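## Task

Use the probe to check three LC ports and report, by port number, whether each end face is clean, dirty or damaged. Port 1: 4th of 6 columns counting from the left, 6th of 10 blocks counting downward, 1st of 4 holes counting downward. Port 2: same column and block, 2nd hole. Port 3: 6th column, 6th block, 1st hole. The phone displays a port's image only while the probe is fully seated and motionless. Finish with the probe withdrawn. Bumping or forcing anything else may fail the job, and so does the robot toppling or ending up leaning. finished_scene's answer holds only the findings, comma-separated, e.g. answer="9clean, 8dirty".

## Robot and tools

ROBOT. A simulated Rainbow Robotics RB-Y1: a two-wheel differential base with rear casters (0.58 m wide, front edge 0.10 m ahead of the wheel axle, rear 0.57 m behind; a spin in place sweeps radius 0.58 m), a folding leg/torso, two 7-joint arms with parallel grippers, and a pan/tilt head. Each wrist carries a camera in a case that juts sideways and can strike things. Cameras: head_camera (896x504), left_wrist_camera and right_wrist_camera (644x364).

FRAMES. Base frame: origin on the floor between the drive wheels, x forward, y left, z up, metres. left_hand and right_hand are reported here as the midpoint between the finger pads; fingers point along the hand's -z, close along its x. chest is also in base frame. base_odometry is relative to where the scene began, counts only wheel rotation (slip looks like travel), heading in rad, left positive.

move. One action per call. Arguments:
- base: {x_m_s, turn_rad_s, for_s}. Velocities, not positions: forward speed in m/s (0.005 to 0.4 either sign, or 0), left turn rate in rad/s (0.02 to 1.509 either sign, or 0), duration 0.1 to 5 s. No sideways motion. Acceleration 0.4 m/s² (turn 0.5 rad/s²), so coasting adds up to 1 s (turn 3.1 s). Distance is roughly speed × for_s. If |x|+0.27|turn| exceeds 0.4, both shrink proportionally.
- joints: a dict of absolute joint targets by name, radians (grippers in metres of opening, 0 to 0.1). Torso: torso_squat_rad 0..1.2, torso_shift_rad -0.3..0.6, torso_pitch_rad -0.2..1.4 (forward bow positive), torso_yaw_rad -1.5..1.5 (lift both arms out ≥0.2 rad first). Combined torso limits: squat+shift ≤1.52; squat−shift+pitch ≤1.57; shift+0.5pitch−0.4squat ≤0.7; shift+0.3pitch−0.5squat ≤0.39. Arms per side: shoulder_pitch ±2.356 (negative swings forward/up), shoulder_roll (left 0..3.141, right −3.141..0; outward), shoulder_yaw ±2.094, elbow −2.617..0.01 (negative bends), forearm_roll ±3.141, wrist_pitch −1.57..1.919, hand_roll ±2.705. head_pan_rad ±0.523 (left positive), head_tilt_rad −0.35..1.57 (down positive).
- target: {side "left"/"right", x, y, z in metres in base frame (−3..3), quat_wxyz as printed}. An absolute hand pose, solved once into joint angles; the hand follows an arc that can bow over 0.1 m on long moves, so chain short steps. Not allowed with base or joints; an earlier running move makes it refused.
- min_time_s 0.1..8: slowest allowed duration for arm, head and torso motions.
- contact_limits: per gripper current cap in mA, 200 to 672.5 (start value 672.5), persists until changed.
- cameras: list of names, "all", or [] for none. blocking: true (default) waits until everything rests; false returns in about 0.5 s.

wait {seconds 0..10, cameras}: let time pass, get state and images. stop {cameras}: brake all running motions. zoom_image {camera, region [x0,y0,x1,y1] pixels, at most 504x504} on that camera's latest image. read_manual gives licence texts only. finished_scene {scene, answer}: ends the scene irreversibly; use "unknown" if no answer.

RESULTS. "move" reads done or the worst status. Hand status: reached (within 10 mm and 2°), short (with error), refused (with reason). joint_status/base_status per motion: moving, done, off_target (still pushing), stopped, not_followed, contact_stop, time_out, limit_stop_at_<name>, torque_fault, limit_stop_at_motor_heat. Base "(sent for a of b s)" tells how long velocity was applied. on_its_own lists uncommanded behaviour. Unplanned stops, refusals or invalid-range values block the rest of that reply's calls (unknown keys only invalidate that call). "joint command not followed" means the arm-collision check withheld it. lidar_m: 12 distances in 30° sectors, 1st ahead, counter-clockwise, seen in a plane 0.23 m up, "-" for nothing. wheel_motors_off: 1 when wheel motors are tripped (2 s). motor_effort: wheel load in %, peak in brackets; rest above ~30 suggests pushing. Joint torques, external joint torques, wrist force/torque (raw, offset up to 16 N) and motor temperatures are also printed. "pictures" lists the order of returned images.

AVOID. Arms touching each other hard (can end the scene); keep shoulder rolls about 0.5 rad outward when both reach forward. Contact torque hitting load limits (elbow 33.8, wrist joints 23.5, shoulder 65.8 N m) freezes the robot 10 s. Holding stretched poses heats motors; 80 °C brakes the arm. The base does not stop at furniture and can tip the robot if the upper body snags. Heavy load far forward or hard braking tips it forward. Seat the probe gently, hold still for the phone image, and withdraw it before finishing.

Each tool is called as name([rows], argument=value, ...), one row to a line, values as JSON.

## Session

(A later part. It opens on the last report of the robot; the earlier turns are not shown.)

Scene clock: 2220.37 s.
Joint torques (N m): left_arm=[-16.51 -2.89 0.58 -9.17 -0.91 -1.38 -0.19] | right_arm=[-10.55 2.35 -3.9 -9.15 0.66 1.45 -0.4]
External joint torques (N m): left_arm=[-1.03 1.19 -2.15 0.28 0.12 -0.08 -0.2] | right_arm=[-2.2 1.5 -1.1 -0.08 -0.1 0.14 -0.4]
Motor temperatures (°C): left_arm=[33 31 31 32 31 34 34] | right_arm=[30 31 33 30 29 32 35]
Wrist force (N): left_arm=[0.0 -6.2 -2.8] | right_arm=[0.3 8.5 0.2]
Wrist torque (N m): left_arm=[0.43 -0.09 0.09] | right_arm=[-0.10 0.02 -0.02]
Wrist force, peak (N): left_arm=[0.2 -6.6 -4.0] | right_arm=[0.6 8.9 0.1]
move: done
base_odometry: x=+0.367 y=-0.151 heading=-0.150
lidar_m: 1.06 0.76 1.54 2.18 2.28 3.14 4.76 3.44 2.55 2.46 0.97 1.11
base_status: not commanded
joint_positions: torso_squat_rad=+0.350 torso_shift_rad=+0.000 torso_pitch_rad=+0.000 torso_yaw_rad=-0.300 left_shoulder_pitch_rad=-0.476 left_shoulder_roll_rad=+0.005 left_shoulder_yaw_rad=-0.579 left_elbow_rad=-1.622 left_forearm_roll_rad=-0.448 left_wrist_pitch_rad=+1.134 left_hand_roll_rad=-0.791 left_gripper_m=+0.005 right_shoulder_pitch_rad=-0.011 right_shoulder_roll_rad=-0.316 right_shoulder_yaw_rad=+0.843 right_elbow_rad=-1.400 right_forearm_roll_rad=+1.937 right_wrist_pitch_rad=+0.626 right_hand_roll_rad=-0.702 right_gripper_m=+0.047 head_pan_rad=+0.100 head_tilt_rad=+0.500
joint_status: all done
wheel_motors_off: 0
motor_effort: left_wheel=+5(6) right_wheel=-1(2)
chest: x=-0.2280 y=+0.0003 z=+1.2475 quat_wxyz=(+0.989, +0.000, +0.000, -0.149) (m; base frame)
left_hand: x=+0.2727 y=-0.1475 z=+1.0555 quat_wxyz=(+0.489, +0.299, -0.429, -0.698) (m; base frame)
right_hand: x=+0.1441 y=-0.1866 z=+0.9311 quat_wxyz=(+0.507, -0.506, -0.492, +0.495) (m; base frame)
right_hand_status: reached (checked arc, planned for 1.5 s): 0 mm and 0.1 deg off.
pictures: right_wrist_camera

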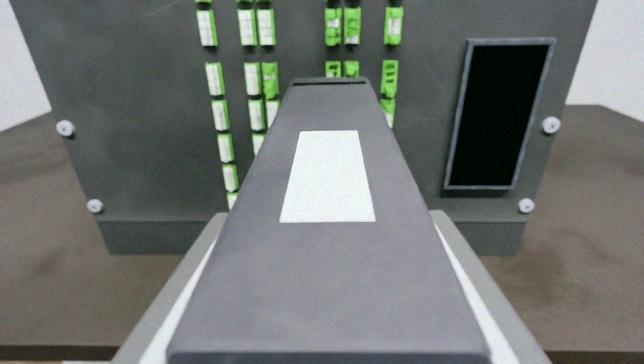

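move(target={"side": "right", "x": 0.1482, "y": -0.1875, "z": 0.9312, "quat_wxyz": [0.5071, -0.5060, -0.4921, 0.4950]}, min_time_s=1.5, cameras=["right_wrist_camera"])

zoom_image(camera="right_wrist_camera", region=[316, 56, 356, 80])

Scene clock: 2233.03 s.
Joint torques (N m): left_arm=[-16.7 -3.16 0.31 -9.13 -1.08 -1.49 -0.07] | right_arm=[-11.05 1.96 -4.49 -9.21 0.75 1.38 -0.48]
External joint torques (N m): left_arm=[-1.21 0.92 -2.41 0.32 -0.05 -0.19 -0.08] | right_arm=[-2.46 1.11 -1.62 -0.16 -0.01 0.06 -0.47]
Motor temperatures (°C): left_arm=[33 31 31 32 31 34 34] | right_arm=[30 31 33 30 29 32 35]
Wrist force (N): left_arm=[0.2 -5.7 -3.1] | right_arm=[0.0 8.7 -0.1]
Wrist torque (N m): left_arm=[0.36 -0.07 0.07] | right_arm=[-0.15 -0.01 -0.04]
Wrist force, peak (N): left_arm=[0.4 -6.3 -3.7] | right_arm=[0.2 7.7 5.0]
move: done
base_odometry: x=+0.367 y=-0.151 heading=-0.150
lidar_m: 1.07 0.77 1.55 2.18 2.26 3.13 4.76 3.44 2.54 2.46 0.98 1.11
base_status: not commanded
joint_positions: torso_squat_rad=+0.350 torso_shift_rad=+0.000 torso_pitch_rad=+0.000 torso_yaw_rad=-0.300 left_shoulder_pitch_rad=-0.476 left_shoulder_roll_rad=+0.005 left_shoulder_yaw_rad=-0.579 left_elbow_rad=-1.622 left_forearm_roll_rad=-0.448 left_wrist_pitch_rad=+1.134 left_hand_roll_rad=-0.791 left_gripper_m=+0.005 right_shoulder_pitch_rad=-0.023 right_shoulder_roll_rad=-0.313 right_shoulder_yaw_rad=+0.840 right_elbow_rad=-1.387 right_forearm_roll_rad=+1.935 right_wrist_pitch_rad=+0.624 right_hand_roll_rad=-0.708 right_gripper_m=+0.047 head_pan_rad=+0.100 head_tilt_rad=+0.500
joint_status: all done
wheel_motors_off: 0
motor_effort: left_wheel=+5(6) right_wheel=-1(2)
chest: x=-0.2280 y=+0.0003 z=+1.2475 quat_wxyz=(+0.989, +0.000, +0.000, -0.149) (m; base frame)
left_hand: x=+0.2727 y=-0.1475 z=+1.0555 quat_wxyz=(+0.489, +0.299, -0.429, -0.698) (m; base frame)
right_hand: x=+0.1479 y=-0.1876 z=+0.9309 quat_wxyz=(+0.507, -0.506, -0.492, +0.495) (m; base frame)
right_hand_status: reached (checked arc, planned for 1.5 s): 0 mm and 0.1 deg off.
pictures: right_wrist_camera

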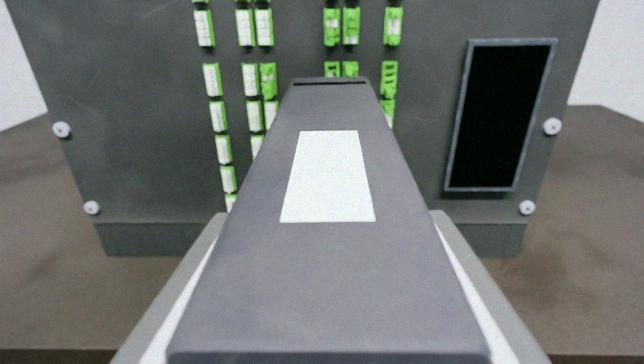

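Scaled by 12.600 from the camera's 644x364 image, which has a finer 1265x715 frame.

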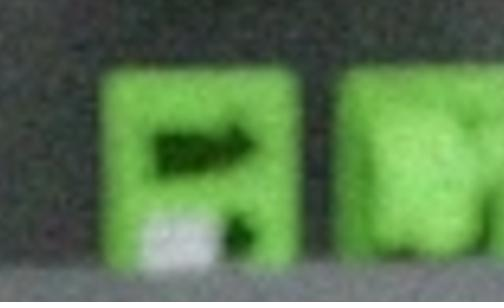

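move(target={"side": "right", "x": 0.1520, "y": -0.1875, "z": 0.9312, "quat_wxyz": [0.5071, -0.5060, -0.4921, 0.4950]}, min_time_s=1.5, cameras=[])

Scene clock: 2240.83 s.
Joint torques (N m): left_arm=[-16.83 -2.67 1.08 -9.35 -0.99 -1.33 0.03] | right_arm=[-11.58 2.34 -3.95 -8.83 0.65 1.34 -0.28]
External joint torques (N m): left_arm=[-1.35 1.41 -1.64 0.1 0.04 -0.03 0.02] | right_arm=[-2.77 1.42 -1.06 0.21 -0.1 0.02 -0.27]
Motor temperatures (°C): left_arm=[33 31 31 32 31 34 34] | right_arm=[30 31 33 30 29 32 35]
Wrist force (N): left_arm=[0.2 -6.2 -2.8] | right_arm=[0.1 8.3 0.1]
Wrist torque (N m): left_arm=[0.42 -0.06 0.08] | right_arm=[-0.15 0.05 -0.03]
Wrist force, peak (N): left_arm=[0.5 -6.6 -3.7] | right_arm=[0.2 8.8 0.3]
move: done
base_odometry: x=+0.367 y=-0.151 heading=-0.150
lidar_m: 1.06 0.77 1.55 2.17 2.27 3.13 4.76 3.45 2.54 2.45 0.97 1.10
base_status: not commanded
joint_positions: torso_squat_rad=+0.350 torso_shift_rad=+0.000 torso_pitch_rad=+0.000 torso_yaw_rad=-0.300 left_shoulder_pitch_rad=-0.476 left_shoulder_roll_rad=+0.005 left_shoulder_yaw_rad=-0.579 left_elbow_rad=-1.622 left_forearm_roll_rad=-0.448 left_wrist_pitch_rad=+1.134 left_hand_roll_rad=-0.791 left_gripper_m=+0.005 right_shoulder_pitch_rad=-0.034 right_shoulder_roll_rad=-0.307 right_shoulder_yaw_rad=+0.838 right_elbow_rad=-1.375 right_forearm_roll_rad=+1.934 right_wrist_pitch_rad=+0.622 right_hand_roll_rad=-0.710 right_gripper_m=+0.047 head_pan_rad=+0.100 head_tilt_rad=+0.500
joint_status: all done
wheel_motors_off: 0
motor_effort: left_wheel=+5(6) right_wheel=-1(2)
chest: x=-0.2280 y=+0.0003 z=+1.2475 quat_wxyz=(+0.989, +0.000, +0.000, -0.149) (m; base frame)
left_hand: x=+0.2727 y=-0.1475 z=+1.0555 quat_wxyz=(+0.489, +0.299, -0.429, -0.698) (m; base frame)
right_hand: x=+0.1517 y=-0.1876 z=+0.9309 quat_wxyz=(+0.507, -0.506, -0.492, +0.495) (m; base frame)
right_hand_status: reached (checked arc, planned for 1.5 s): 0 mm and 0.1 deg off.
pictures: none
No camera images: "cameras" was empty.

move(target={"side": "right", "x": 0.1560, "y": -0.1878, "z": 0.9312, "quat_wxyz": [0.5071, -0.5060, -0.4921, 0.4950]}, min_time_s=1.5, cameras=[])

Scene clock: 2246.63 s.
Joint torques (N m): left_arm=[-17.2 -3.14 0.66 -9.16 -1.2 -1.47 0.02] | right_arm=[-11.47 2.36 -4.27 -8.89 0.6 1.76 -0.5]
External joint torques (N m): left_arm=[-1.72 0.93 -2.06 0.3 -0.16 -0.17 0.01] | right_arm=[-2.43 1.4 -1.34 0.13 -0.14 0.43 -0.5]
Motor temperatures (°C): left_arm=[33 31 31 32 31 34 34] | right_arm=[30 31 33 30 29 32 35]
Wrist force (N): left_arm=[0.4 -5.6 -3.4] | right_arm=[0.9 8.4 0.3]
Wrist torque (N m): left_arm=[0.35 -0.04 0.08] | right_arm=[-0.17 0.01 -0.02]
Wrist force, peak (N): left_arm=[-0.1 -6.5 -3.7] | right_arm=[0.7 8.7 0.4]
move: done
base_odometry: x=+0.367 y=-0.151 heading=-0.150
lidar_m: 1.06 0.76 1.55 2.18 2.27 3.13 4.76 3.45 2.54 2.46 0.97 1.10
base_status: not commanded
joint_positions: torso_squat_rad=+0.350 torso_shift_rad=+0.000 torso_pitch_rad=+0.000 torso_yaw_rad=-0.300 left_shoulder_pitch_rad=-0.476 left_shoulder_roll_rad=+0.005 left_shoulder_yaw_rad=-0.579 left_elbow_rad=-1.622 left_forearm_roll_rad=-0.448 left_wrist_pitch_rad=+1.134 left_hand_roll_rad=-0.791 left_gripper_m=+0.005 right_shoulder_pitch_rad=-0.045 right_shoulder_roll_rad=-0.301 right_shoulder_yaw_rad=+0.836 right_elbow_rad=-1.362 right_forearm_roll_rad=+1.932 right_wrist_pitch_rad=+0.619 right_hand_roll_rad=-0.714 right_gripper_m=+0.047 head_pan_rad=+0.100 head_tilt_rad=+0.500
joint_status: all done
wheel_motors_off: 0
motor_effort: left_wheel=+5(6) right_wheel=-2(2)
chest: x=-0.2280 y=+0.0003 z=+1.2475 quat_wxyz=(+0.989, +0.000, +0.000, -0.149) (m; base frame)
left_hand: x=+0.2727 y=-0.1475 z=+1.0555 quat_wxyz=(+0.489, +0.299, -0.429, -0.698) (m; base frame)
right_hand: x=+0.1556 y=-0.1878 z=+0.9309 quat_wxyz=(+0.507, -0.506, -0.492, +0.495) (m; base frame)
right_hand_status: reached (checked arc, planned for 1.5 s): 0 mm and 0.1 deg off.
pictures: none
No camera images: "cameras" was empty.

Very smooth. Push the last bit.

move(target={"side": "right", "x": 0.1606, "y": -0.1880, "z": 0.9313, "quat_wxyz": [0.5071, -0.5060, -0.4921, 0.4950]}, min_time_s=2, cameras=["right_wrist_camera"])

Scene clock: 2252.70 s.
Joint torques (N m): left_arm=[-16.48 -3.01 0.86 -9.12 -0.98 -1.45 -0.01] | right_arm=[-14.09 2.64 -5.57 -8.86 0.32 1.16 -0.55]
External joint torques (N m): left_arm=[-1 1.06 -1.86 0.33 0.06 -0.15 -0.02] | right_arm=[-4.8 1.63 -2.61 0.15 -0.42 -0.18 -0.55]
Motor temperatures (°C): left_arm=[33 31 31 32 31 34 34] | right_arm=[30 31 33 30 29 32 35]
Wrist force (N): left_arm=[0.1 -5.6 -3.5] | right_arm=[0.9 6.9 10.0]
Wrist torque (N m): left_arm=[0.32 -0.05 0.09] | right_arm=[-0.53 -0.11 -0.02]
Wrist force, peak (N): left_arm=[0.0 -6.4 -3.9] | right_arm=[1.1 7.1 10.5]
move: done
base_odometry: x=+0.367 y=-0.151 heading=-0.150
lidar_m: 1.07 0.76 1.54 2.18 2.27 3.13 4.76 3.45 2.53 2.46 0.97 1.10
base_status: not commanded
joint_positions: torso_squat_rad=+0.350 torso_shift_rad=+0.000 torso_pitch_rad=+0.000 torso_yaw_rad=-0.300 left_shoulder_pitch_rad=-0.476 left_shoulder_roll_rad=+0.005 left_shoulder_yaw_rad=-0.579 left_elbow_rad=-1.622 left_forearm_roll_rad=-0.448 left_wrist_pitch_rad=+1.134 left_hand_roll_rad=-0.791 left_gripper_m=+0.005 right_shoulder_pitch_rad=-0.058 right_shoulder_roll_rad=-0.294 right_shoulder_yaw_rad=+0.833 right_elbow_rad=-1.347 right_forearm_roll_rad=+1.930 right_wrist_pitch_rad=+0.617 right_hand_roll_rad=-0.717 right_gripper_m=+0.047 head_pan_rad=+0.100 head_tilt_rad=+0.500
joint_status: all done
wheel_motors_off: 0
motor_effort: left_wheel=+5(6) right_wheel=-2(2)
chest: x=-0.2280 y=+0.0003 z=+1.2475 quat_wxyz=(+0.989, +0.000, +0.000, -0.149) (m; base frame)
left_hand: x=+0.2727 y=-0.1475 z=+1.0555 quat_wxyz=(+0.489, +0.299, -0.429, -0.698) (m; base frame)
right_hand: x=+0.1600 y=-0.1880 z=+0.9308 quat_wxyz=(+0.507, -0.506, -0.492, +0.495) (m; base frame)
right_hand_status: reached (checked arc, planned for 2.0 s): 1 mm and 0.1 deg off.
pictures: right_wrist_camera

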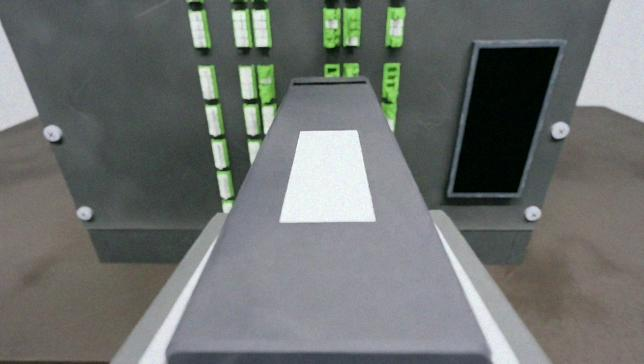

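wait(seconds=1, cameras=["right_wrist_camera", "head_camera"])

Scene clock: 2258.17 s.
Joint torques (N m): left_arm=[-16.96 -3.62 0.67 -8.9 -1.02 -1.36 0.16] | right_arm=[-14.1 2.65 -5.46 -8.49 0.29 1.11 -0.35]
External joint torques (N m): left_arm=[-1.47 0.46 -2.06 0.56 0.01 -0.06 0.15] | right_arm=[-4.81 1.63 -2.5 0.52 -0.45 -0.22 -0.35]
Motor temperatures (°C): left_arm=[33 31 31 32 31 34 34] | right_arm=[30 31 33 30 29 32 35]
Wrist force (N): left_arm=[-0.2 -6.3 -3.8] | right_arm=[0.8 6.8 9.9]
Wrist torque (N m): left_arm=[0.46 -0.12 0.07] | right_arm=[-0.51 -0.13 -0.02]
Wrist force, peak (N): left_arm=[0.0 -6.5 -3.5] | right_arm=[1.0 7.3 10.2]
base_odometry: x=+0.367 y=-0.151 heading=-0.150
lidar_m: 1.07 0.76 1.54 2.17 2.26 3.13 4.76 3.45 2.54 2.46 0.97 1.11
base_status: not commanded
joint_positions: torso_squat_rad=+0.350 torso_shift_rad=+0.000 torso_pitch_rad=+0.000 torso_yaw_rad=-0.300 left_shoulder_pitch_rad=-0.476 left_shoulder_roll_rad=+0.005 left_shoulder_yaw_rad=-0.579 left_elbow_rad=-1.622 left_forearm_roll_rad=-0.448 left_wrist_pitch_rad=+1.134 left_hand_roll_rad=-0.791 left_gripper_m=+0.005 right_shoulder_pitch_rad=-0.058 right_shoulder_roll_rad=-0.294 right_shoulder_yaw_rad=+0.833 right_elbow_rad=-1.347 right_forearm_roll_rad=+1.930 right_wrist_pitch_rad=+0.617 right_hand_roll_rad=-0.717 right_gripper_m=+0.047 head_pan_rad=+0.100 head_tilt_rad=+0.500
joint_status: all done
wheel_motors_off: 0
motor_effort: left_wheel=+5(6) right_wheel=-2(2)
chest: x=-0.2280 y=+0.0003 z=+1.2475 quat_wxyz=(+0.989, +0.000, +0.000, -0.149) (m; base frame)
left_hand: x=+0.2727 y=-0.1475 z=+1.0555 quat_wxyz=(+0.489, +0.299, -0.429, -0.698) (m; base frame)
right_hand: x=+0.1600 y=-0.1880 z=+0.9308 quat_wxyz=(+0.507, -0.506, -0.492, +0.495) (m; base frame)
right_hand_status: reached (checked arc, planned for 2.0 s): 1 mm and 0.1 deg off.
wait: 1.00 s; at rest from the start
pictures: head_camera, right_wrist_camera

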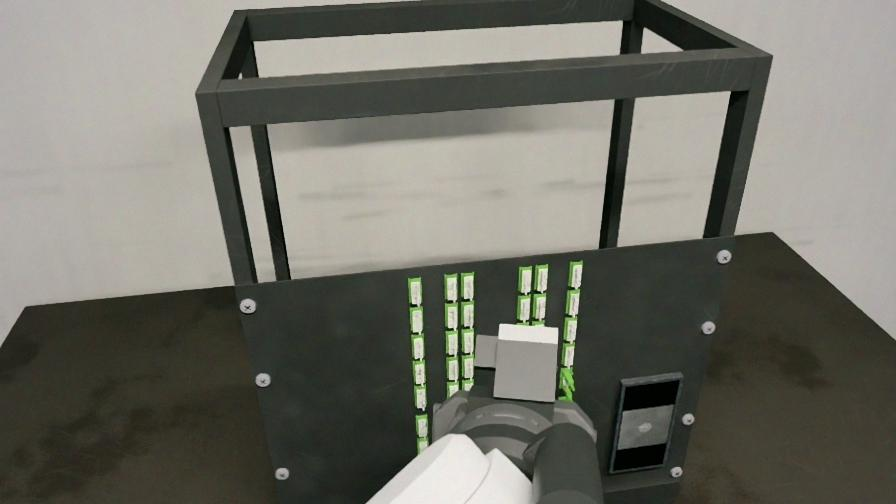

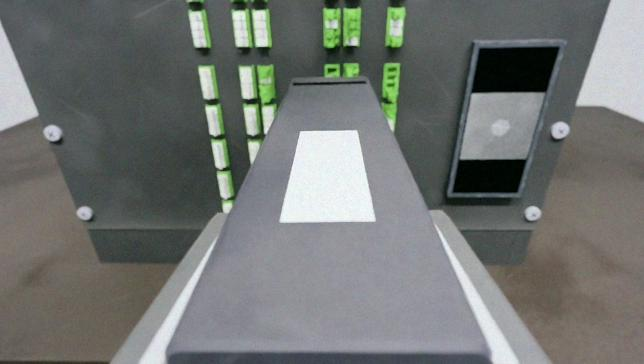

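zoom_image(camera="head_camera", region=[612, 400, 680, 455])

zoom_image(camera="right_wrist_camera", region=[455, 85, 550, 165])

zoom_image(camera="head_camera", region=[630, 415, 660, 440])

zoom_image(camera="right_wrist_camera", region=[482, 112, 522, 142])

Scaled by 7.412 from the camera's 896x504 image, which has a finer 1280x720 frame.

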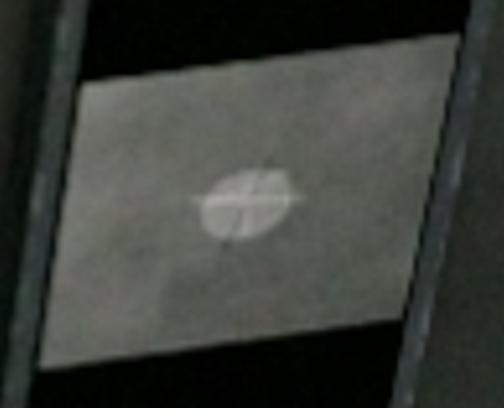

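Scaled by 5.305 from the camera's 644x364 image, which has a finer 1265x715 frame.

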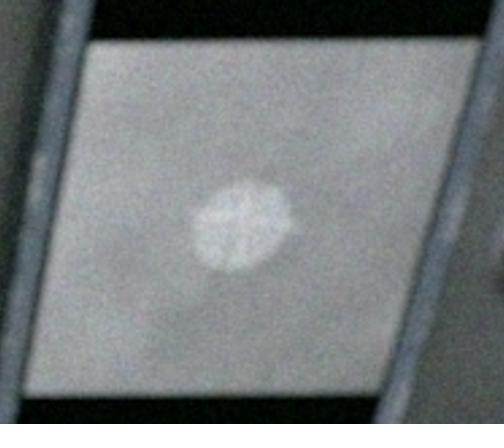

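Scaled by 16.800 from the camera's 896x504 image, which has a finer 1280x720 frame.

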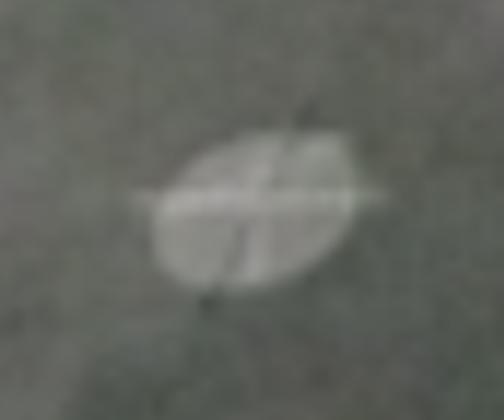

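Scaled by 12.600 from the camera's 644x364 image, which has a finer 1265x715 frame.

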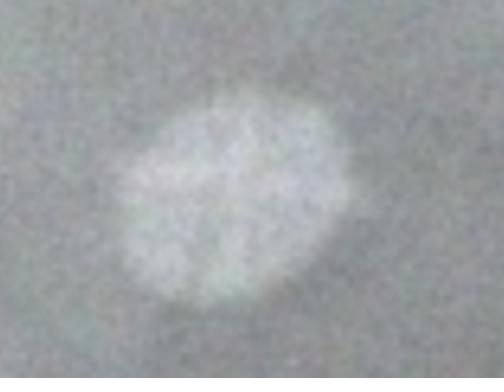

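wait(seconds=0.2, cameras=["left_wrist_camera"])

zoom_image(camera="left_wrist_camera", region=[430, 90, 560, 220])

Scene clock: 2278.23 s.
Joint torques (N m): left_arm=[-17.23 -2.97 0.46 -9.56 -1.2 -1.43 0.19] | right_arm=[-14.07 2.59 -6.1 -8.64 0.2 1.17 -0.41]
External joint torques (N m): left_arm=[-1.75 1.1 -2.26 -0.1 -0.16 -0.13 0.18] | right_arm=[-4.78 1.57 -3.14 0.37 -0.53 -0.17 -0.4]
Motor temperatures (°C): left_arm=[33 31 31 32 31 34 34] | right_arm=[30 31 33 30 29 32 35]
Wrist force (N): left_arm=[0.2 -6.0 -3.7] | right_arm=[0.8 7.0 10.0]
Wrist torque (N m): left_arm=[0.38 -0.06 0.08] | right_arm=[-0.54 -0.12 -0.02]
Wrist force, peak (N): left_arm=[0.2 -6.7 -3.5] | right_arm=[1.0 7.2 10.3]
base_odometry: x=+0.367 y=-0.151 heading=-0.150
lidar_m: 1.06 0.77 1.54 2.18 2.27 3.13 4.76 3.44 2.54 2.46 0.97 1.09
base_status: not commanded
joint_positions: torso_squat_rad=+0.350 torso_shift_rad=+0.000 torso_pitch_rad=+0.000 torso_yaw_rad=-0.300 left_shoulder_pitch_rad=-0.476 left_shoulder_roll_rad=+0.005 left_shoulder_yaw_rad=-0.579 left_elbow_rad=-1.622 left_forearm_roll_rad=-0.448 left_wrist_pitch_rad=+1.134 left_hand_roll_rad=-0.791 left_gripper_m=+0.005 right_shoulder_pitch_rad=-0.058 right_shoulder_roll_rad=-0.294 right_shoulder_yaw_rad=+0.833 right_elbow_rad=-1.347 right_forearm_roll_rad=+1.930 right_wrist_pitch_rad=+0.617 right_hand_roll_rad=-0.717 right_gripper_m=+0.047 head_pan_rad=+0.100 head_tilt_rad=+0.500
joint_status: all done
wheel_motors_off: 0
motor_effort: left_wheel=+6(6) right_wheel=-2(2)
chest: x=-0.2280 y=+0.0003 z=+1.2475 quat_wxyz=(+0.989, +0.000, +0.000, -0.149) (m; base frame)
left_hand: x=+0.2727 y=-0.1475 z=+1.0555 quat_wxyz=(+0.489, +0.299, -0.429, -0.698) (m; base frame)
right_hand: x=+0.1600 y=-0.1880 z=+0.9308 quat_wxyz=(+0.507, -0.506, -0.492, +0.495) (m; base frame)
right_hand_status: reached (checked arc, planned for 2.0 s): 1 mm and 0.1 deg off.
wait: 0.20 s; at rest from the start
pictures: left_wrist_camera

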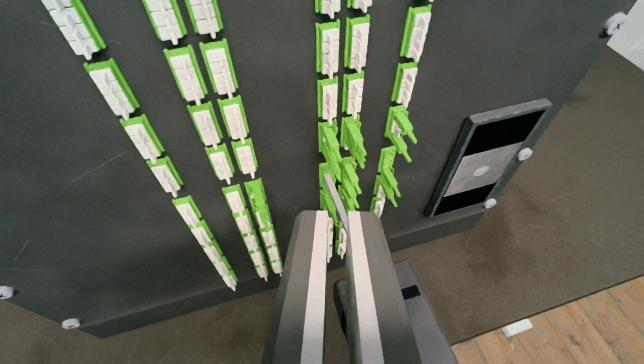

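Scaled by 3.877 from the camera's 644x364 image, which has a finer 1265x715 frame.

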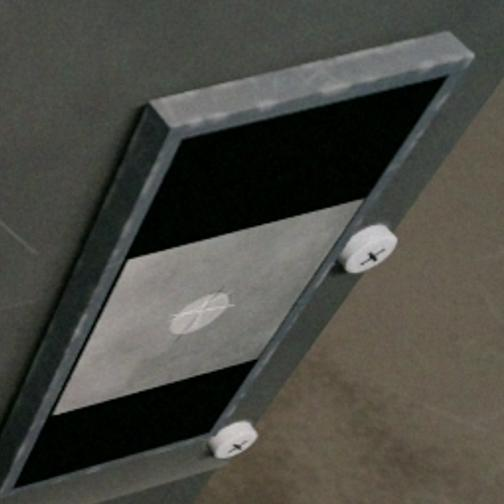

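zoom_image(camera="left_wrist_camera", region=[465, 155, 500, 185])

zoom_image(camera="left_wrist_camera", region=[440, 130, 530, 200])

Scaled by 14.400 from the camera's 644x364 image, which has a finer 1265x715 frame.

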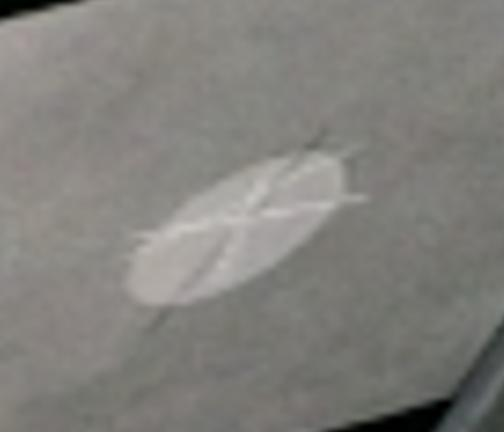

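Scaled by 5.600 from the camera's 644x364 image, which has a finer 1265x715 frame.

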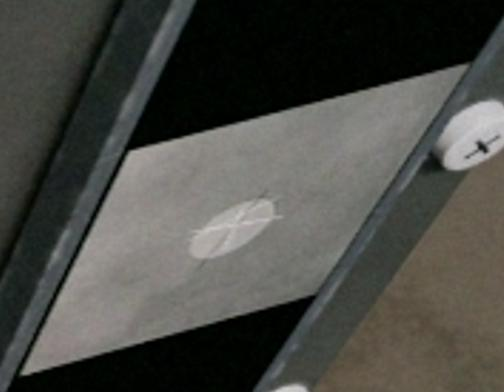

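move(target={"side": "left", "x": 0.26, "y": -0.20, "z": 1.065, "quat_wxyz": [0.4699, 0.3289, -0.4698, -0.6710]}, min_time_s=2, cameras=["left_wrist_camera"])

move(target={"side": "left", "x": 0.25, "y": -0.25, "z": 1.062, "quat_wxyz": [0.4699, 0.3289, -0.4698, -0.6710]}, min_time_s=2, cameras=["left_wrist_camera", "head_camera"])

Scene clock: 2381.20 s.
Joint torques (N m): left_arm=[-17.81 -3.07 1.55 -7.42 -1.7 -0.76 0.18] | right_arm=[-14.25 2.95 -5.67 -8.95 0.26 1.22 -0.37]
External joint torques (N m): left_arm=[-1.57 1.16 -2.75 1.42 -0.28 0.1 0.17] | right_arm=[-4.96 1.93 -2.7 0.07 -0.48 -0.11 -0.37]
Motor temperatures (°C): left_arm=[33 31 31 32 31 34 34] | right_arm=[30 31 33 29 29 32 35]
Wrist force (N): left_arm=[0.4 -5.5 -2.8] | right_arm=[1.2 6.9 10.1]
Wrist torque (N m): left_arm=[0.33 -0.07 0.08] | right_arm=[-0.57 -0.11 -0.03]
Wrist force, peak (N): left_arm=[0.2 -6.5 -4.0] | right_arm=[1.0 7.1 10.5]
move: done
base_odometry: x=+0.367 y=-0.151 heading=-0.150
lidar_m: 1.06 0.76 1.54 2.18 2.27 3.13 4.76 3.44 2.54 2.46 0.97 1.11
base_status: not commanded
joint_positions: torso_squat_rad=+0.350 torso_shift_rad=+0.000 torso_pitch_rad=+0.000 torso_yaw_rad=-0.300 left_shoulder_pitch_rad=-0.636 left_shoulder_roll_rad=+0.000 left_shoulder_yaw_rad=-0.788 left_elbow_rad=-1.438 left_forearm_roll_rad=-0.575 left_wrist_pitch_rad=+1.136 left_hand_roll_rad=-0.463 left_gripper_m=+0.005 right_shoulder_pitch_rad=-0.058 right_shoulder_roll_rad=-0.294 right_shoulder_yaw_rad=+0.833 right_elbow_rad=-1.347 right_forearm_roll_rad=+1.930 right_wrist_pitch_rad=+0.617 right_hand_roll_rad=-0.717 right_gripper_m=+0.047 head_pan_rad=+0.100 head_tilt_rad=+0.500
joint_status: all done
wheel_motors_off: 0
motor_effort: left_wheel=+5(6) right_wheel=-2(2)
chest: x=-0.2280 y=+0.0003 z=+1.2475 quat_wxyz=(+0.989, +0.000, +0.000, -0.149) (m; base frame)
left_hand: x=+0.2602 y=-0.1996 z=+1.0651 quat_wxyz=(+0.470, +0.329, -0.470, -0.671) (m; base frame)
left_hand_status: reached (checked arc, planned for 2.0 s): 0 mm and 0.0 deg off.
right_hand: x=+0.1600 y=-0.1880 z=+0.9308 quat_wxyz=(+0.507, -0.506, -0.492, +0.495) (m; base frame)
pictures: left_wrist_camera

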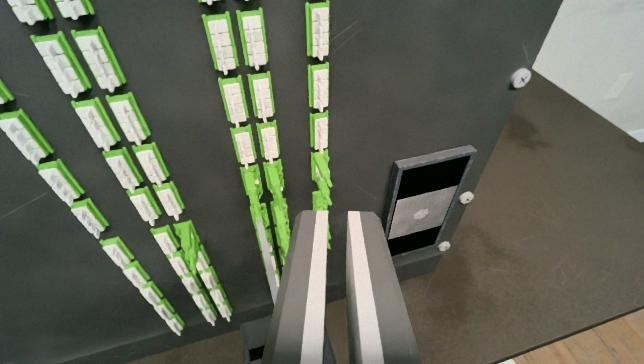

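Scene clock: 2383.53 s.
Joint torques (N m): left_arm=[-20.57 -0.4 4.57 -4.68 -1.67 -0.11 0.26] | right_arm=[-13.73 2.1 -5.27 -8.85 0.12 1.32 -0.27]
External joint torques (N m): left_arm=[-2.54 0.85 -2.13 1.27 0 0.11 0.25] | right_arm=[-4.44 1.09 -2.31 0.16 -0.61 -0.01 -0.26]
Motor temperatures (°C): left_arm=[33 31 31 32 31 34 34] | right_arm=[30 31 33 29 29 32 35]
Wrist force (N): left_arm=[0.4 -6.1 -2.1] | right_arm=[1.3 6.8 10.7]
Wrist torque (N m): left_arm=[0.38 -0.04 0.08] | right_arm=[-0.61 -0.15 -0.02]
Wrist force, peak (N): left_arm=[0.3 -6.6 -3.4] | right_arm=[1.2 6.9 11.1]
move: done
base_odometry: x=+0.367 y=-0.151 heading=-0.150
lidar_m: 1.06 0.76 1.55 2.18 2.26 3.13 4.76 3.45 2.55 2.45 0.97 1.10
base_status: not commanded
joint_positions: torso_squat_rad=+0.350 torso_shift_rad=+0.000 torso_pitch_rad=+0.000 torso_yaw_rad=-0.300 left_shoulder_pitch_rad=-0.982 left_shoulder_roll_rad=+0.000 left_shoulder_yaw_rad=-1.100 left_elbow_rad=-1.178 left_forearm_roll_rad=-0.343 left_wrist_pitch_rad=+1.231 left_hand_roll_rad=-0.102 left_gripper_m=+0.005 right_shoulder_pitch_rad=-0.058 right_shoulder_roll_rad=-0.294 right_shoulder_yaw_rad=+0.833 right_elbow_rad=-1.347 right_forearm_roll_rad=+1.930 right_wrist_pitch_rad=+0.617 right_hand_roll_rad=-0.717 right_gripper_m=+0.047 head_pan_rad=+0.100 head_tilt_rad=+0.500
joint_status: all done
wheel_motors_off: 0
motor_effort: left_wheel=+6(6) right_wheel=-2(2)
chest: x=-0.2280 y=+0.0003 z=+1.2475 quat_wxyz=(+0.989, +0.000, +0.000, -0.149) (m; base frame)
left_hand: x=+0.2503 y=-0.2495 z=+1.0621 quat_wxyz=(+0.470, +0.329, -0.470, -0.671) (m; base frame)
left_hand_status: reached (checked arc, planned for 2.0 s): 1 mm and 0.1 deg off.
right_hand: x=+0.1600 y=-0.1880 z=+0.9308 quat_wxyz=(+0.507, -0.506, -0.492, +0.495) (m; base frame)
pictures: head_camera, left_wrist_camera

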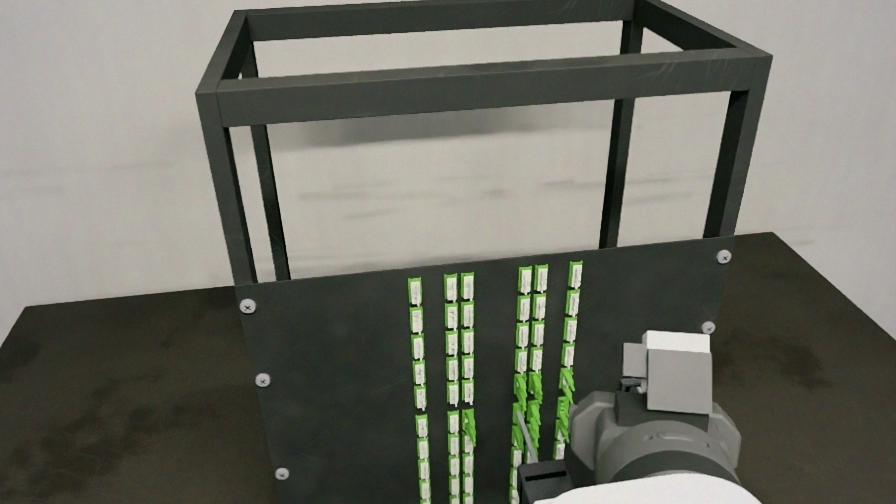

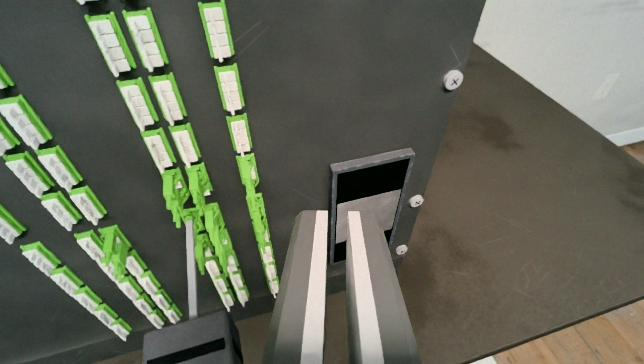

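move(target={"side": "left", "x": 0.25, "y": -0.25, "z": 1.062, "quat_wxyz": [0.4891, 0.2996, -0.428, -0.6984]}, min_time_s=1.5, cameras=["left_wrist_camera"])

zoom_image(camera="left_wrist_camera", region=[325, 110, 425, 210])

Scene clock: 2393.23 s.
Joint torques (N m): left_arm=[-21.02 -0.65 7.97 -6.52 -1.76 -0.28 0.1] | right_arm=[-13.85 2.33 -5.01 -8.8 0.28 1.23 -0.35]
External joint torques (N m): left_arm=[-2.58 0.04 1.22 -0.45 -0.19 0.14 0.09] | right_arm=[-4.56 1.31 -2.04 0.22 -0.46 -0.11 -0.35]
Motor temperatures (°C): left_arm=[33 31 31 32 31 34 34] | right_arm=[30 31 33 29 29 32 35]
Wrist force (N): left_arm=[0.0 -5.8 -3.4] | right_arm=[1.6 6.5 11.1]
Wrist torque (N m): left_arm=[0.38 -0.09 0.11] | right_arm=[-0.60 -0.13 -0.04]
Wrist force, peak (N): left_arm=[0.5 -6.0 -4.1] | right_arm=[1.2 6.7 11.4]
move: done
base_odometry: x=+0.367 y=-0.151 heading=-0.150
lidar_m: 1.06 0.76 1.55 2.18 2.27 3.14 4.76 3.44 2.55 2.46 0.96 1.09
base_status: not commanded
joint_positions: torso_squat_rad=+0.350 torso_shift_rad=+0.000 torso_pitch_rad=+0.000 torso_yaw_rad=-0.300 left_shoulder_pitch_rad=-1.017 left_shoulder_roll_rad=+0.000 left_shoulder_yaw_rad=-1.032 left_elbow_rad=-1.187 left_forearm_roll_rad=-0.187 left_wrist_pitch_rad=+1.260 left_hand_roll_rad=-0.214 left_gripper_m=+0.005 right_shoulder_pitch_rad=-0.058 right_shoulder_roll_rad=-0.294 right_shoulder_yaw_rad=+0.833 right_elbow_rad=-1.347 right_forearm_roll_rad=+1.930 right_wrist_pitch_rad=+0.617 right_hand_roll_rad=-0.717 right_gripper_m=+0.047 head_pan_rad=+0.100 head_tilt_rad=+0.500
joint_status: all done
wheel_motors_off: 0
motor_effort: left_wheel=+5(6) right_wheel=-2(2)
chest: x=-0.2281 y=+0.0003 z=+1.2475 quat_wxyz=(+0.989, +0.000, +0.000, -0.149) (m; base frame)
left_hand: x=+0.2500 y=-0.2498 z=+1.0618 quat_wxyz=(+0.489, +0.300, -0.428, -0.698) (m; base frame)
left_hand_status: reached (checked arc, planned for 1.5 s): 0 mm and 0.0 deg off.
right_hand: x=+0.1600 y=-0.1880 z=+0.9308 quat_wxyz=(+0.507, -0.506, -0.492, +0.495) (m; base frame)
pictures: left_wrist_camera

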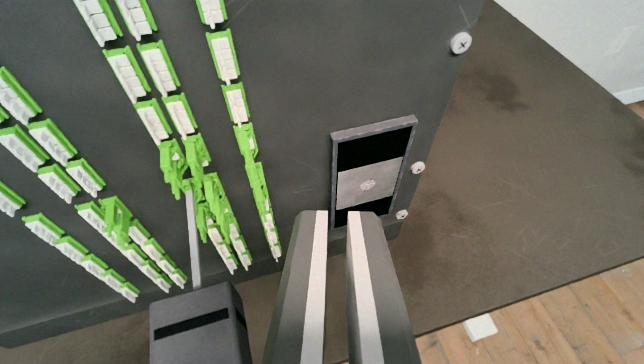

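Scaled by 5.040 from the camera's 644x364 image, which has a finer 1265x715 frame.

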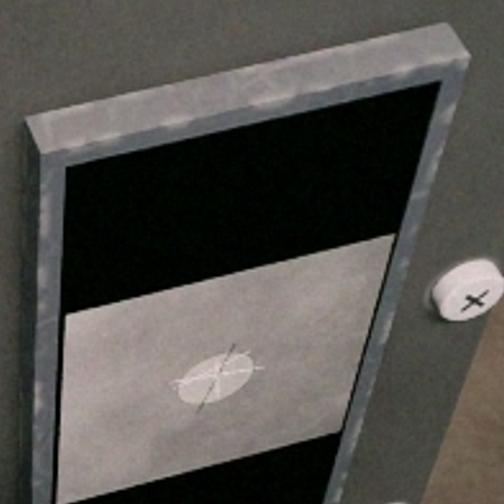

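zoom_image(camera="left_wrist_camera", region=[335, 160, 405, 210])

zoom_image(camera="left_wrist_camera", region=[354, 173, 382, 197])

Scaled by 7.200 from the camera's 644x364 image, which has a finer 1265x715 frame.

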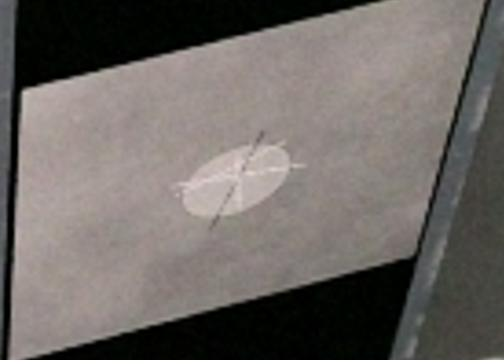

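Scaled by 18.000 from the camera's 644x364 image, which has a finer 1265x715 frame.

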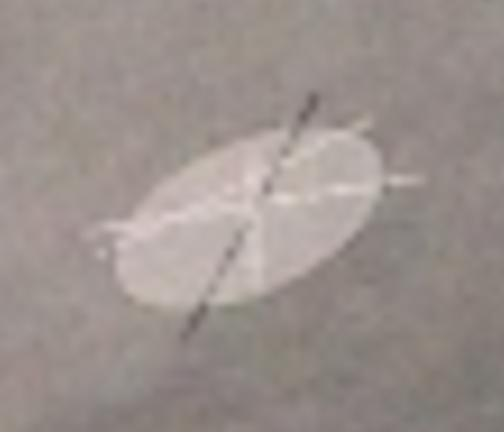

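move(target={"side": "right", "x": 0.1540, "y": -0.1877, "z": 0.9312, "quat_wxyz": [0.5071, -0.5060, -0.4921, 0.4950]}, min_time_s=1.5, cameras=["left_wrist_camera"])

zoom_image(camera="left_wrist_camera", region=[325, 110, 425, 210])

move(target={"side": "right", "x": 0.1475, "y": -0.1874, "z": 0.9312, "quat_wxyz": [0.5071, -0.5060, -0.4921, 0.4950]}, min_time_s=1.5, cameras=[])

move(target={"side": "right", "x": 0.1395, "y": -0.1868, "z": 0.9312, "quat_wxyz": [0.5071, -0.5060, -0.4921, 0.4950]}, min_time_s=1.5, cameras=[])

move(target={"side": "right", "x": 0.1410, "y": -0.1869, "z": 0.9375, "quat_wxyz": [0.5071, -0.5060, -0.4921, 0.4950]}, min_time_s=1.5, cameras=["right_wrist_camera"])

zoom_image(camera="right_wrist_camera", region=[316, 56, 356, 80])

Scene clock: 2428.67 s.
Joint torques (N m): left_arm=[-20.94 -0.12 7.87 -6.14 -1.58 -0.18 -0.08] | right_arm=[-9.4 -1.32 -2.4 -10.05 1.32 2.25 0.29]
External joint torques (N m): left_arm=[-2.51 0.57 1.12 -0.07 -0.01 0.24 -0.09] | right_arm=[-0.45 -2.28 0.51 -1.02 0.57 0.92 0.29]
Motor temperatures (°C): left_arm=[34 31 31 32 31 34 34] | right_arm=[30 31 33 29 29 32 35]
Wrist force (N): left_arm=[0.2 -5.9 -3.7] | right_arm=[0.5 8.9 -0.1]
Wrist torque (N m): left_arm=[0.37 -0.06 0.09] | right_arm=[-0.03 -0.02 -0.04]
Wrist force, peak (N): left_arm=[0.1 -6.5 -3.5] | right_arm=[1.3 6.7 11.3]
move: done
base_odometry: x=+0.367 y=-0.151 heading=-0.150
lidar_m: 1.06 0.77 1.55 2.18 2.27 3.14 4.77 3.44 2.53 2.46 0.97 1.11
base_status: not commanded
joint_positions: torso_squat_rad=+0.350 torso_shift_rad=+0.000 torso_pitch_rad=+0.000 torso_yaw_rad=-0.300 left_shoulder_pitch_rad=-1.017 left_shoulder_roll_rad=+0.000 left_shoulder_yaw_rad=-1.032 left_elbow_rad=-1.187 left_forearm_roll_rad=-0.187 left_wrist_pitch_rad=+1.260 left_hand_roll_rad=-0.214 left_gripper_m=+0.005 right_shoulder_pitch_rad=-0.041 right_shoulder_roll_rad=-0.303 right_shoulder_yaw_rad=+0.837 right_elbow_rad=-1.366 right_forearm_roll_rad=+1.933 right_wrist_pitch_rad=+0.621 right_hand_roll_rad=-0.713 right_gripper_m=+0.047 head_pan_rad=+0.100 head_tilt_rad=+0.500
joint_status: all done
wheel_motors_off: 0
motor_effort: left_wheel=+5(6) right_wheel=-2(2)
chest: x=-0.2280 y=+0.0003 z=+1.2475 quat_wxyz=(+0.989, +0.000, +0.000, -0.149) (m; base frame)
left_hand: x=+0.2500 y=-0.2498 z=+1.0618 quat_wxyz=(+0.489, +0.300, -0.428, -0.698) (m; base frame)
right_hand: x=+0.1542 y=-0.1876 z=+0.9311 quat_wxyz=(+0.507, -0.506, -0.492, +0.495) (m; base frame)
right_hand_status: reached (checked arc, planned for 1.5 s): 0 mm and 0.0 deg off.
pictures: left_wrist_camera

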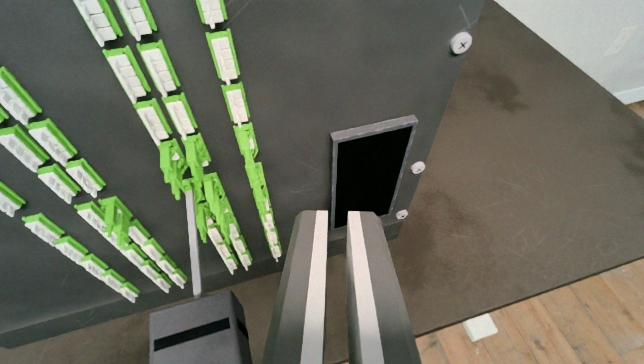

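Scaled by 5.040 from the camera's 644x364 image, which has a finer 1265x715 frame.

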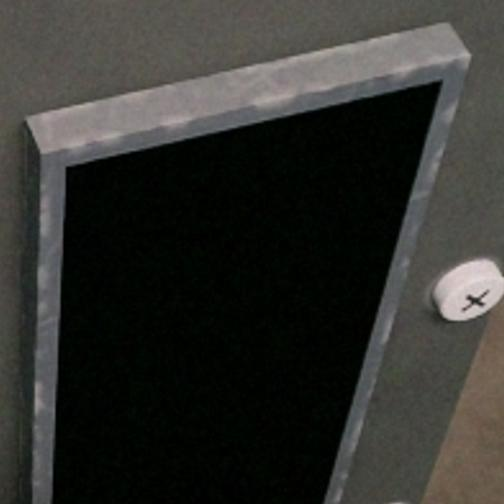

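Scene clock: 2430.50 s.
Joint torques (N m): left_arm=[-20.49 -0.09 7.86 -6.46 -1.57 -0.19 0.26] | right_arm=[-8.99 -1.29 -1.82 -10.14 1.38 2.09 0.36]
External joint torques (N m): left_arm=[-2.06 0.6 1.11 -0.39 -0.01 0.23 0.25] | right_arm=[-0.41 -2.16 1.04 -1.09 0.62 0.77 0.37]
Motor temperatures (°C): left_arm=[34 31 31 32 31 34 34] | right_arm=[30 31 33 29 29 32 35]
Wrist force (N): left_arm=[0.6 -6.0 -3.7] | right_arm=[0.2 8.6 0.3]
Wrist torque (N m): left_arm=[0.40 -0.01 0.11] | right_arm=[0.02 0.06 -0.02]
Wrist force, peak (N): left_arm=[0.5 -6.0 -3.8] | right_arm=[0.0 9.9 -0.7]
move: done
base_odometry: x=+0.367 y=-0.151 heading=-0.150
lidar_m: 1.06 0.76 1.54 2.18 2.27 3.14 4.77 3.45 2.55 2.45 0.97 1.10
base_status: not commanded
joint_positions: torso_squat_rad=+0.350 torso_shift_rad=+0.000 torso_pitch_rad=+0.000 torso_yaw_rad=-0.300 left_shoulder_pitch_rad=-1.017 left_shoulder_roll_rad=+0.000 left_shoulder_yaw_rad=-1.032 left_elbow_rad=-1.187 left_forearm_roll_rad=-0.187 left_wrist_pitch_rad=+1.260 left_hand_roll_rad=-0.214 left_gripper_m=+0.005 right_shoulder_pitch_rad=-0.022 right_shoulder_roll_rad=-0.312 right_shoulder_yaw_rad=+0.841 right_elbow_rad=-1.387 right_forearm_roll_rad=+1.936 right_wrist_pitch_rad=+0.625 right_hand_roll_rad=-0.708 right_gripper_m=+0.047 head_pan_rad=+0.100 head_tilt_rad=+0.500
joint_status: all done
wheel_motors_off: 0
motor_effort: left_wheel=+5(6) right_wheel=-2(2)
chest: x=-0.2280 y=+0.0003 z=+1.2475 quat_wxyz=(+0.989, +0.000, +0.000, -0.149) (m; base frame)
left_hand: x=+0.2500 y=-0.2498 z=+1.0618 quat_wxyz=(+0.489, +0.300, -0.428, -0.698) (m; base frame)
right_hand: x=+0.1477 y=-0.1874 z=+0.9311 quat_wxyz=(+0.507, -0.506, -0.492, +0.495) (m; base frame)
right_hand_status: reached (checked arc, planned for 1.5 s): 0 mm and 0.0 deg off.
pictures: none
No camera images: "cameras" was empty.

Scene clock: 2432.33 s.
Joint torques (N m): left_arm=[-20.53 -0.21 8.29 -6.33 -1.52 -0.2 0.29] | right_arm=[-8.51 -1.42 -1.6 -10.25 1.26 1.95 0.49]
External joint torques (N m): left_arm=[-2.1 0.48 1.54 -0.25 0.04 0.22 0.28] | right_arm=[-0.39 -2.2 1.18 -1.18 0.49 0.64 0.5]
Motor temperatures (°C): left_arm=[34 31 31 32 31 34 34] | right_arm=[30 31 33 30 29 32 35]
Wrist force (N): left_arm=[0.6 -5.7 -3.6] | right_arm=[0.4 8.5 0.1]
Wrist torque (N m): left_arm=[0.32 -0.04 0.10] | right_arm=[-0.09 0.04 -0.01]
Wrist force, peak (N): left_arm=[0.6 -6.1 -3.7] | right_arm=[0.1 9.2 -0.4]
move: done
base_odometry: x=+0.367 y=-0.151 heading=-0.150
lidar_m: 1.06 0.76 1.55 2.18 2.27 3.14 4.76 3.44 2.54 2.46 0.97 1.11
base_status: not commanded
joint_positions: torso_squat_rad=+0.350 torso_shift_rad=+0.000 torso_pitch_rad=+0.000 torso_yaw_rad=-0.300 left_shoulder_pitch_rad=-1.017 left_shoulder_roll_rad=+0.000 left_shoulder_yaw_rad=-1.032 left_elbow_rad=-1.187 left_forearm_roll_rad=-0.187 left_wrist_pitch_rad=+1.260 left_hand_roll_rad=-0.214 left_gripper_m=+0.005 right_shoulder_pitch_rad=+0.000 right_shoulder_roll_rad=-0.323 right_shoulder_yaw_rad=+0.847 right_elbow_rad=-1.412 right_forearm_roll_rad=+1.940 right_wrist_pitch_rad=+0.631 right_hand_roll_rad=-0.703 right_gripper_m=+0.047 head_pan_rad=+0.100 head_tilt_rad=+0.500
joint_status: all done
wheel_motors_off: 0
motor_effort: left_wheel=+5(6) right_wheel=-2(2)
chest: x=-0.2280 y=+0.0003 z=+1.2475 quat_wxyz=(+0.989, +0.000, +0.000, -0.149) (m; base frame)
left_hand: x=+0.2500 y=-0.2498 z=+1.0618 quat_wxyz=(+0.489, +0.300, -0.428, -0.698) (m; base frame)
right_hand: x=+0.1398 y=-0.1867 z=+0.9311 quat_wxyz=(+0.507, -0.506, -0.492, +0.495) (m; base frame)
right_hand_status: reached (checked arc, planned for 1.5 s): 0 mm and 0.0 deg off.
pictures: none
No camera images: "cameras" was empty.

Scene clock: 2434.17 s.
Joint torques (N m): left_arm=[-20.74 -0.11 7.61 -6.3 -1.68 -0.1 0.16] | right_arm=[-8.14 -1.53 -3.82 -10.53 0.85 1.57 0.37]
External joint torques (N m): left_arm=[-2.3 0.58 0.86 -0.23 -0.11 0.32 0.15] | right_arm=[-0.06 -2.31 -1.04 -1.33 0.09 0.3 0.38]
Motor temperatures (°C): left_arm=[34 31 31 32 31 34 34] | right_arm=[30 31 33 30 29 32 35]
Wrist force (N): left_arm=[0.5 -5.8 -3.2] | right_arm=[0.3 8.5 0.1]
Wrist torque (N m): left_arm=[0.34 -0.02 0.10] | right_arm=[-0.07 0.04 -0.02]
Wrist force, peak (N): left_arm=[0.1 -6.3 -3.5] | right_arm=[0.2 8.8 0.0]
move: done
base_odometry: x=+0.367 y=-0.151 heading=-0.150
lidar_m: 1.06 0.76 1.55 2.17 2.27 3.13 4.76 3.44 2.54 2.46 0.97 1.11
base_status: not commanded
joint_positions: torso_squat_rad=+0.350 torso_shift_rad=+0.000 torso_pitch_rad=+0.000 torso_yaw_rad=-0.300 left_shoulder_pitch_rad=-1.017 left_shoulder_roll_rad=+0.000 left_shoulder_yaw_rad=-1.032 left_elbow_rad=-1.187 left_forearm_roll_rad=-0.187 left_wrist_pitch_rad=+1.260 left_hand_roll_rad=-0.214 left_gripper_m=+0.005 right_shoulder_pitch_rad=+0.009 right_shoulder_roll_rad=-0.326 right_shoulder_yaw_rad=+0.833 right_elbow_rad=-1.444 right_forearm_roll_rad=+1.925 right_wrist_pitch_rad=+0.611 right_hand_roll_rad=-0.675 right_gripper_m=+0.047 head_pan_rad=+0.100 head_tilt_rad=+0.500
joint_status: all done
wheel_motors_off: 0
motor_effort: left_wheel=+5(6) right_wheel=-2(2)
chest: x=-0.2280 y=+0.0003 z=+1.2475 quat_wxyz=(+0.989, +0.000, +0.000, -0.149) (m; base frame)
left_hand: x=+0.2500 y=-0.2498 z=+1.0618 quat_wxyz=(+0.489, +0.300, -0.428, -0.698) (m; base frame)
right_hand: x=+0.1410 y=-0.1867 z=+0.9375 quat_wxyz=(+0.506, -0.506, -0.493, +0.495) (m; base frame)
right_hand_status: reached (checked arc, planned for 1.5 s): 0 mm and 0.1 deg off.
pictures: right_wrist_camera

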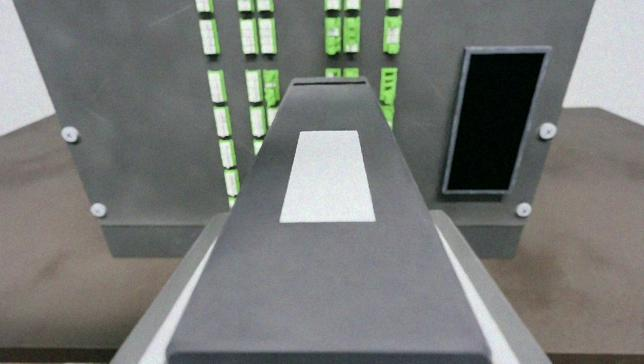

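Scaled by 12.600 from the camera's 644x364 image, which has a finer 1265x715 frame.

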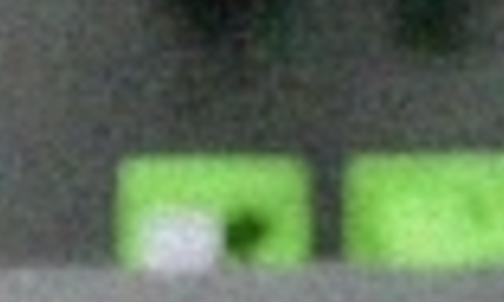

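move(target={"side": "right", "x": 0.1482, "y": -0.1874, "z": 0.9375, "quat_wxyz": [0.5071, -0.5060, -0.4921, 0.4950]}, min_time_s=1.5, cameras=[])

Scene clock: 2441.73 s.
Joint torques (N m): left_arm=[-20.79 -0.47 8 -6.41 -1.52 -0.47 -0.07] | right_arm=[-11.18 1.9 -3.53 -9.1 0.78 1.48 0.35]
External joint torques (N m): left_arm=[-2.36 0.22 1.25 -0.33 0.05 -0.05 -0.09] | right_arm=[-2.72 1.04 -0.7 0.11 0.02 0.22 0.35]
Motor temperatures (°C): left_arm=[34 31 31 32 31 34 34] | right_arm=[30 31 33 30 29 32 35]
Wrist force (N): left_arm=[0.1 -5.3 -3.7] | right_arm=[0.6 8.5 0.0]
Wrist torque (N m): left_arm=[0.29 -0.09 0.10] | right_arm=[-0.11 0.09 -0.03]
Wrist force, peak (N): left_arm=[0.2 -6.3 -3.6] | right_arm=[0.2 8.9 0.3]
move: done
base_odometry: x=+0.367 y=-0.151 heading=-0.150
lidar_m: 1.06 0.77 1.55 2.17 2.26 3.13 4.76 3.45 2.54 2.45 0.98 1.11
base_status: not commanded
joint_positions: torso_squat_rad=+0.350 torso_shift_rad=+0.000 torso_pitch_rad=+0.000 torso_yaw_rad=-0.300 left_shoulder_pitch_rad=-1.017 left_shoulder_roll_rad=+0.000 left_shoulder_yaw_rad=-1.032 left_elbow_rad=-1.187 left_forearm_roll_rad=-0.187 left_wrist_pitch_rad=+1.260 left_hand_roll_rad=-0.214 left_gripper_m=+0.005 right_shoulder_pitch_rad=-0.008 right_shoulder_roll_rad=-0.316 right_shoulder_yaw_rad=+0.826 right_elbow_rad=-1.426 right_forearm_roll_rad=+1.918 right_wrist_pitch_rad=+0.603 right_hand_roll_rad=-0.674 right_gripper_m=+0.047 head_pan_rad=+0.100 head_tilt_rad=+0.500
joint_status: all done
wheel_motors_off: 0
motor_effort: left_wheel=+5(6) right_wheel=-2(2)
chest: x=-0.2280 y=+0.0003 z=+1.2475 quat_wxyz=(+0.989, +0.000, +0.000, -0.149) (m; base frame)
left_hand: x=+0.2500 y=-0.2498 z=+1.0618 quat_wxyz=(+0.489, +0.300, -0.428, -0.698) (m; base frame)
right_hand: x=+0.1477 y=-0.1875 z=+0.9373 quat_wxyz=(+0.507, -0.506, -0.492, +0.495) (m; base frame)
right_hand_status: reached (checked arc, planned for 1.5 s): 1 mm and 0.0 deg off.
pictures: none
No camera images: "cameras" was empty.


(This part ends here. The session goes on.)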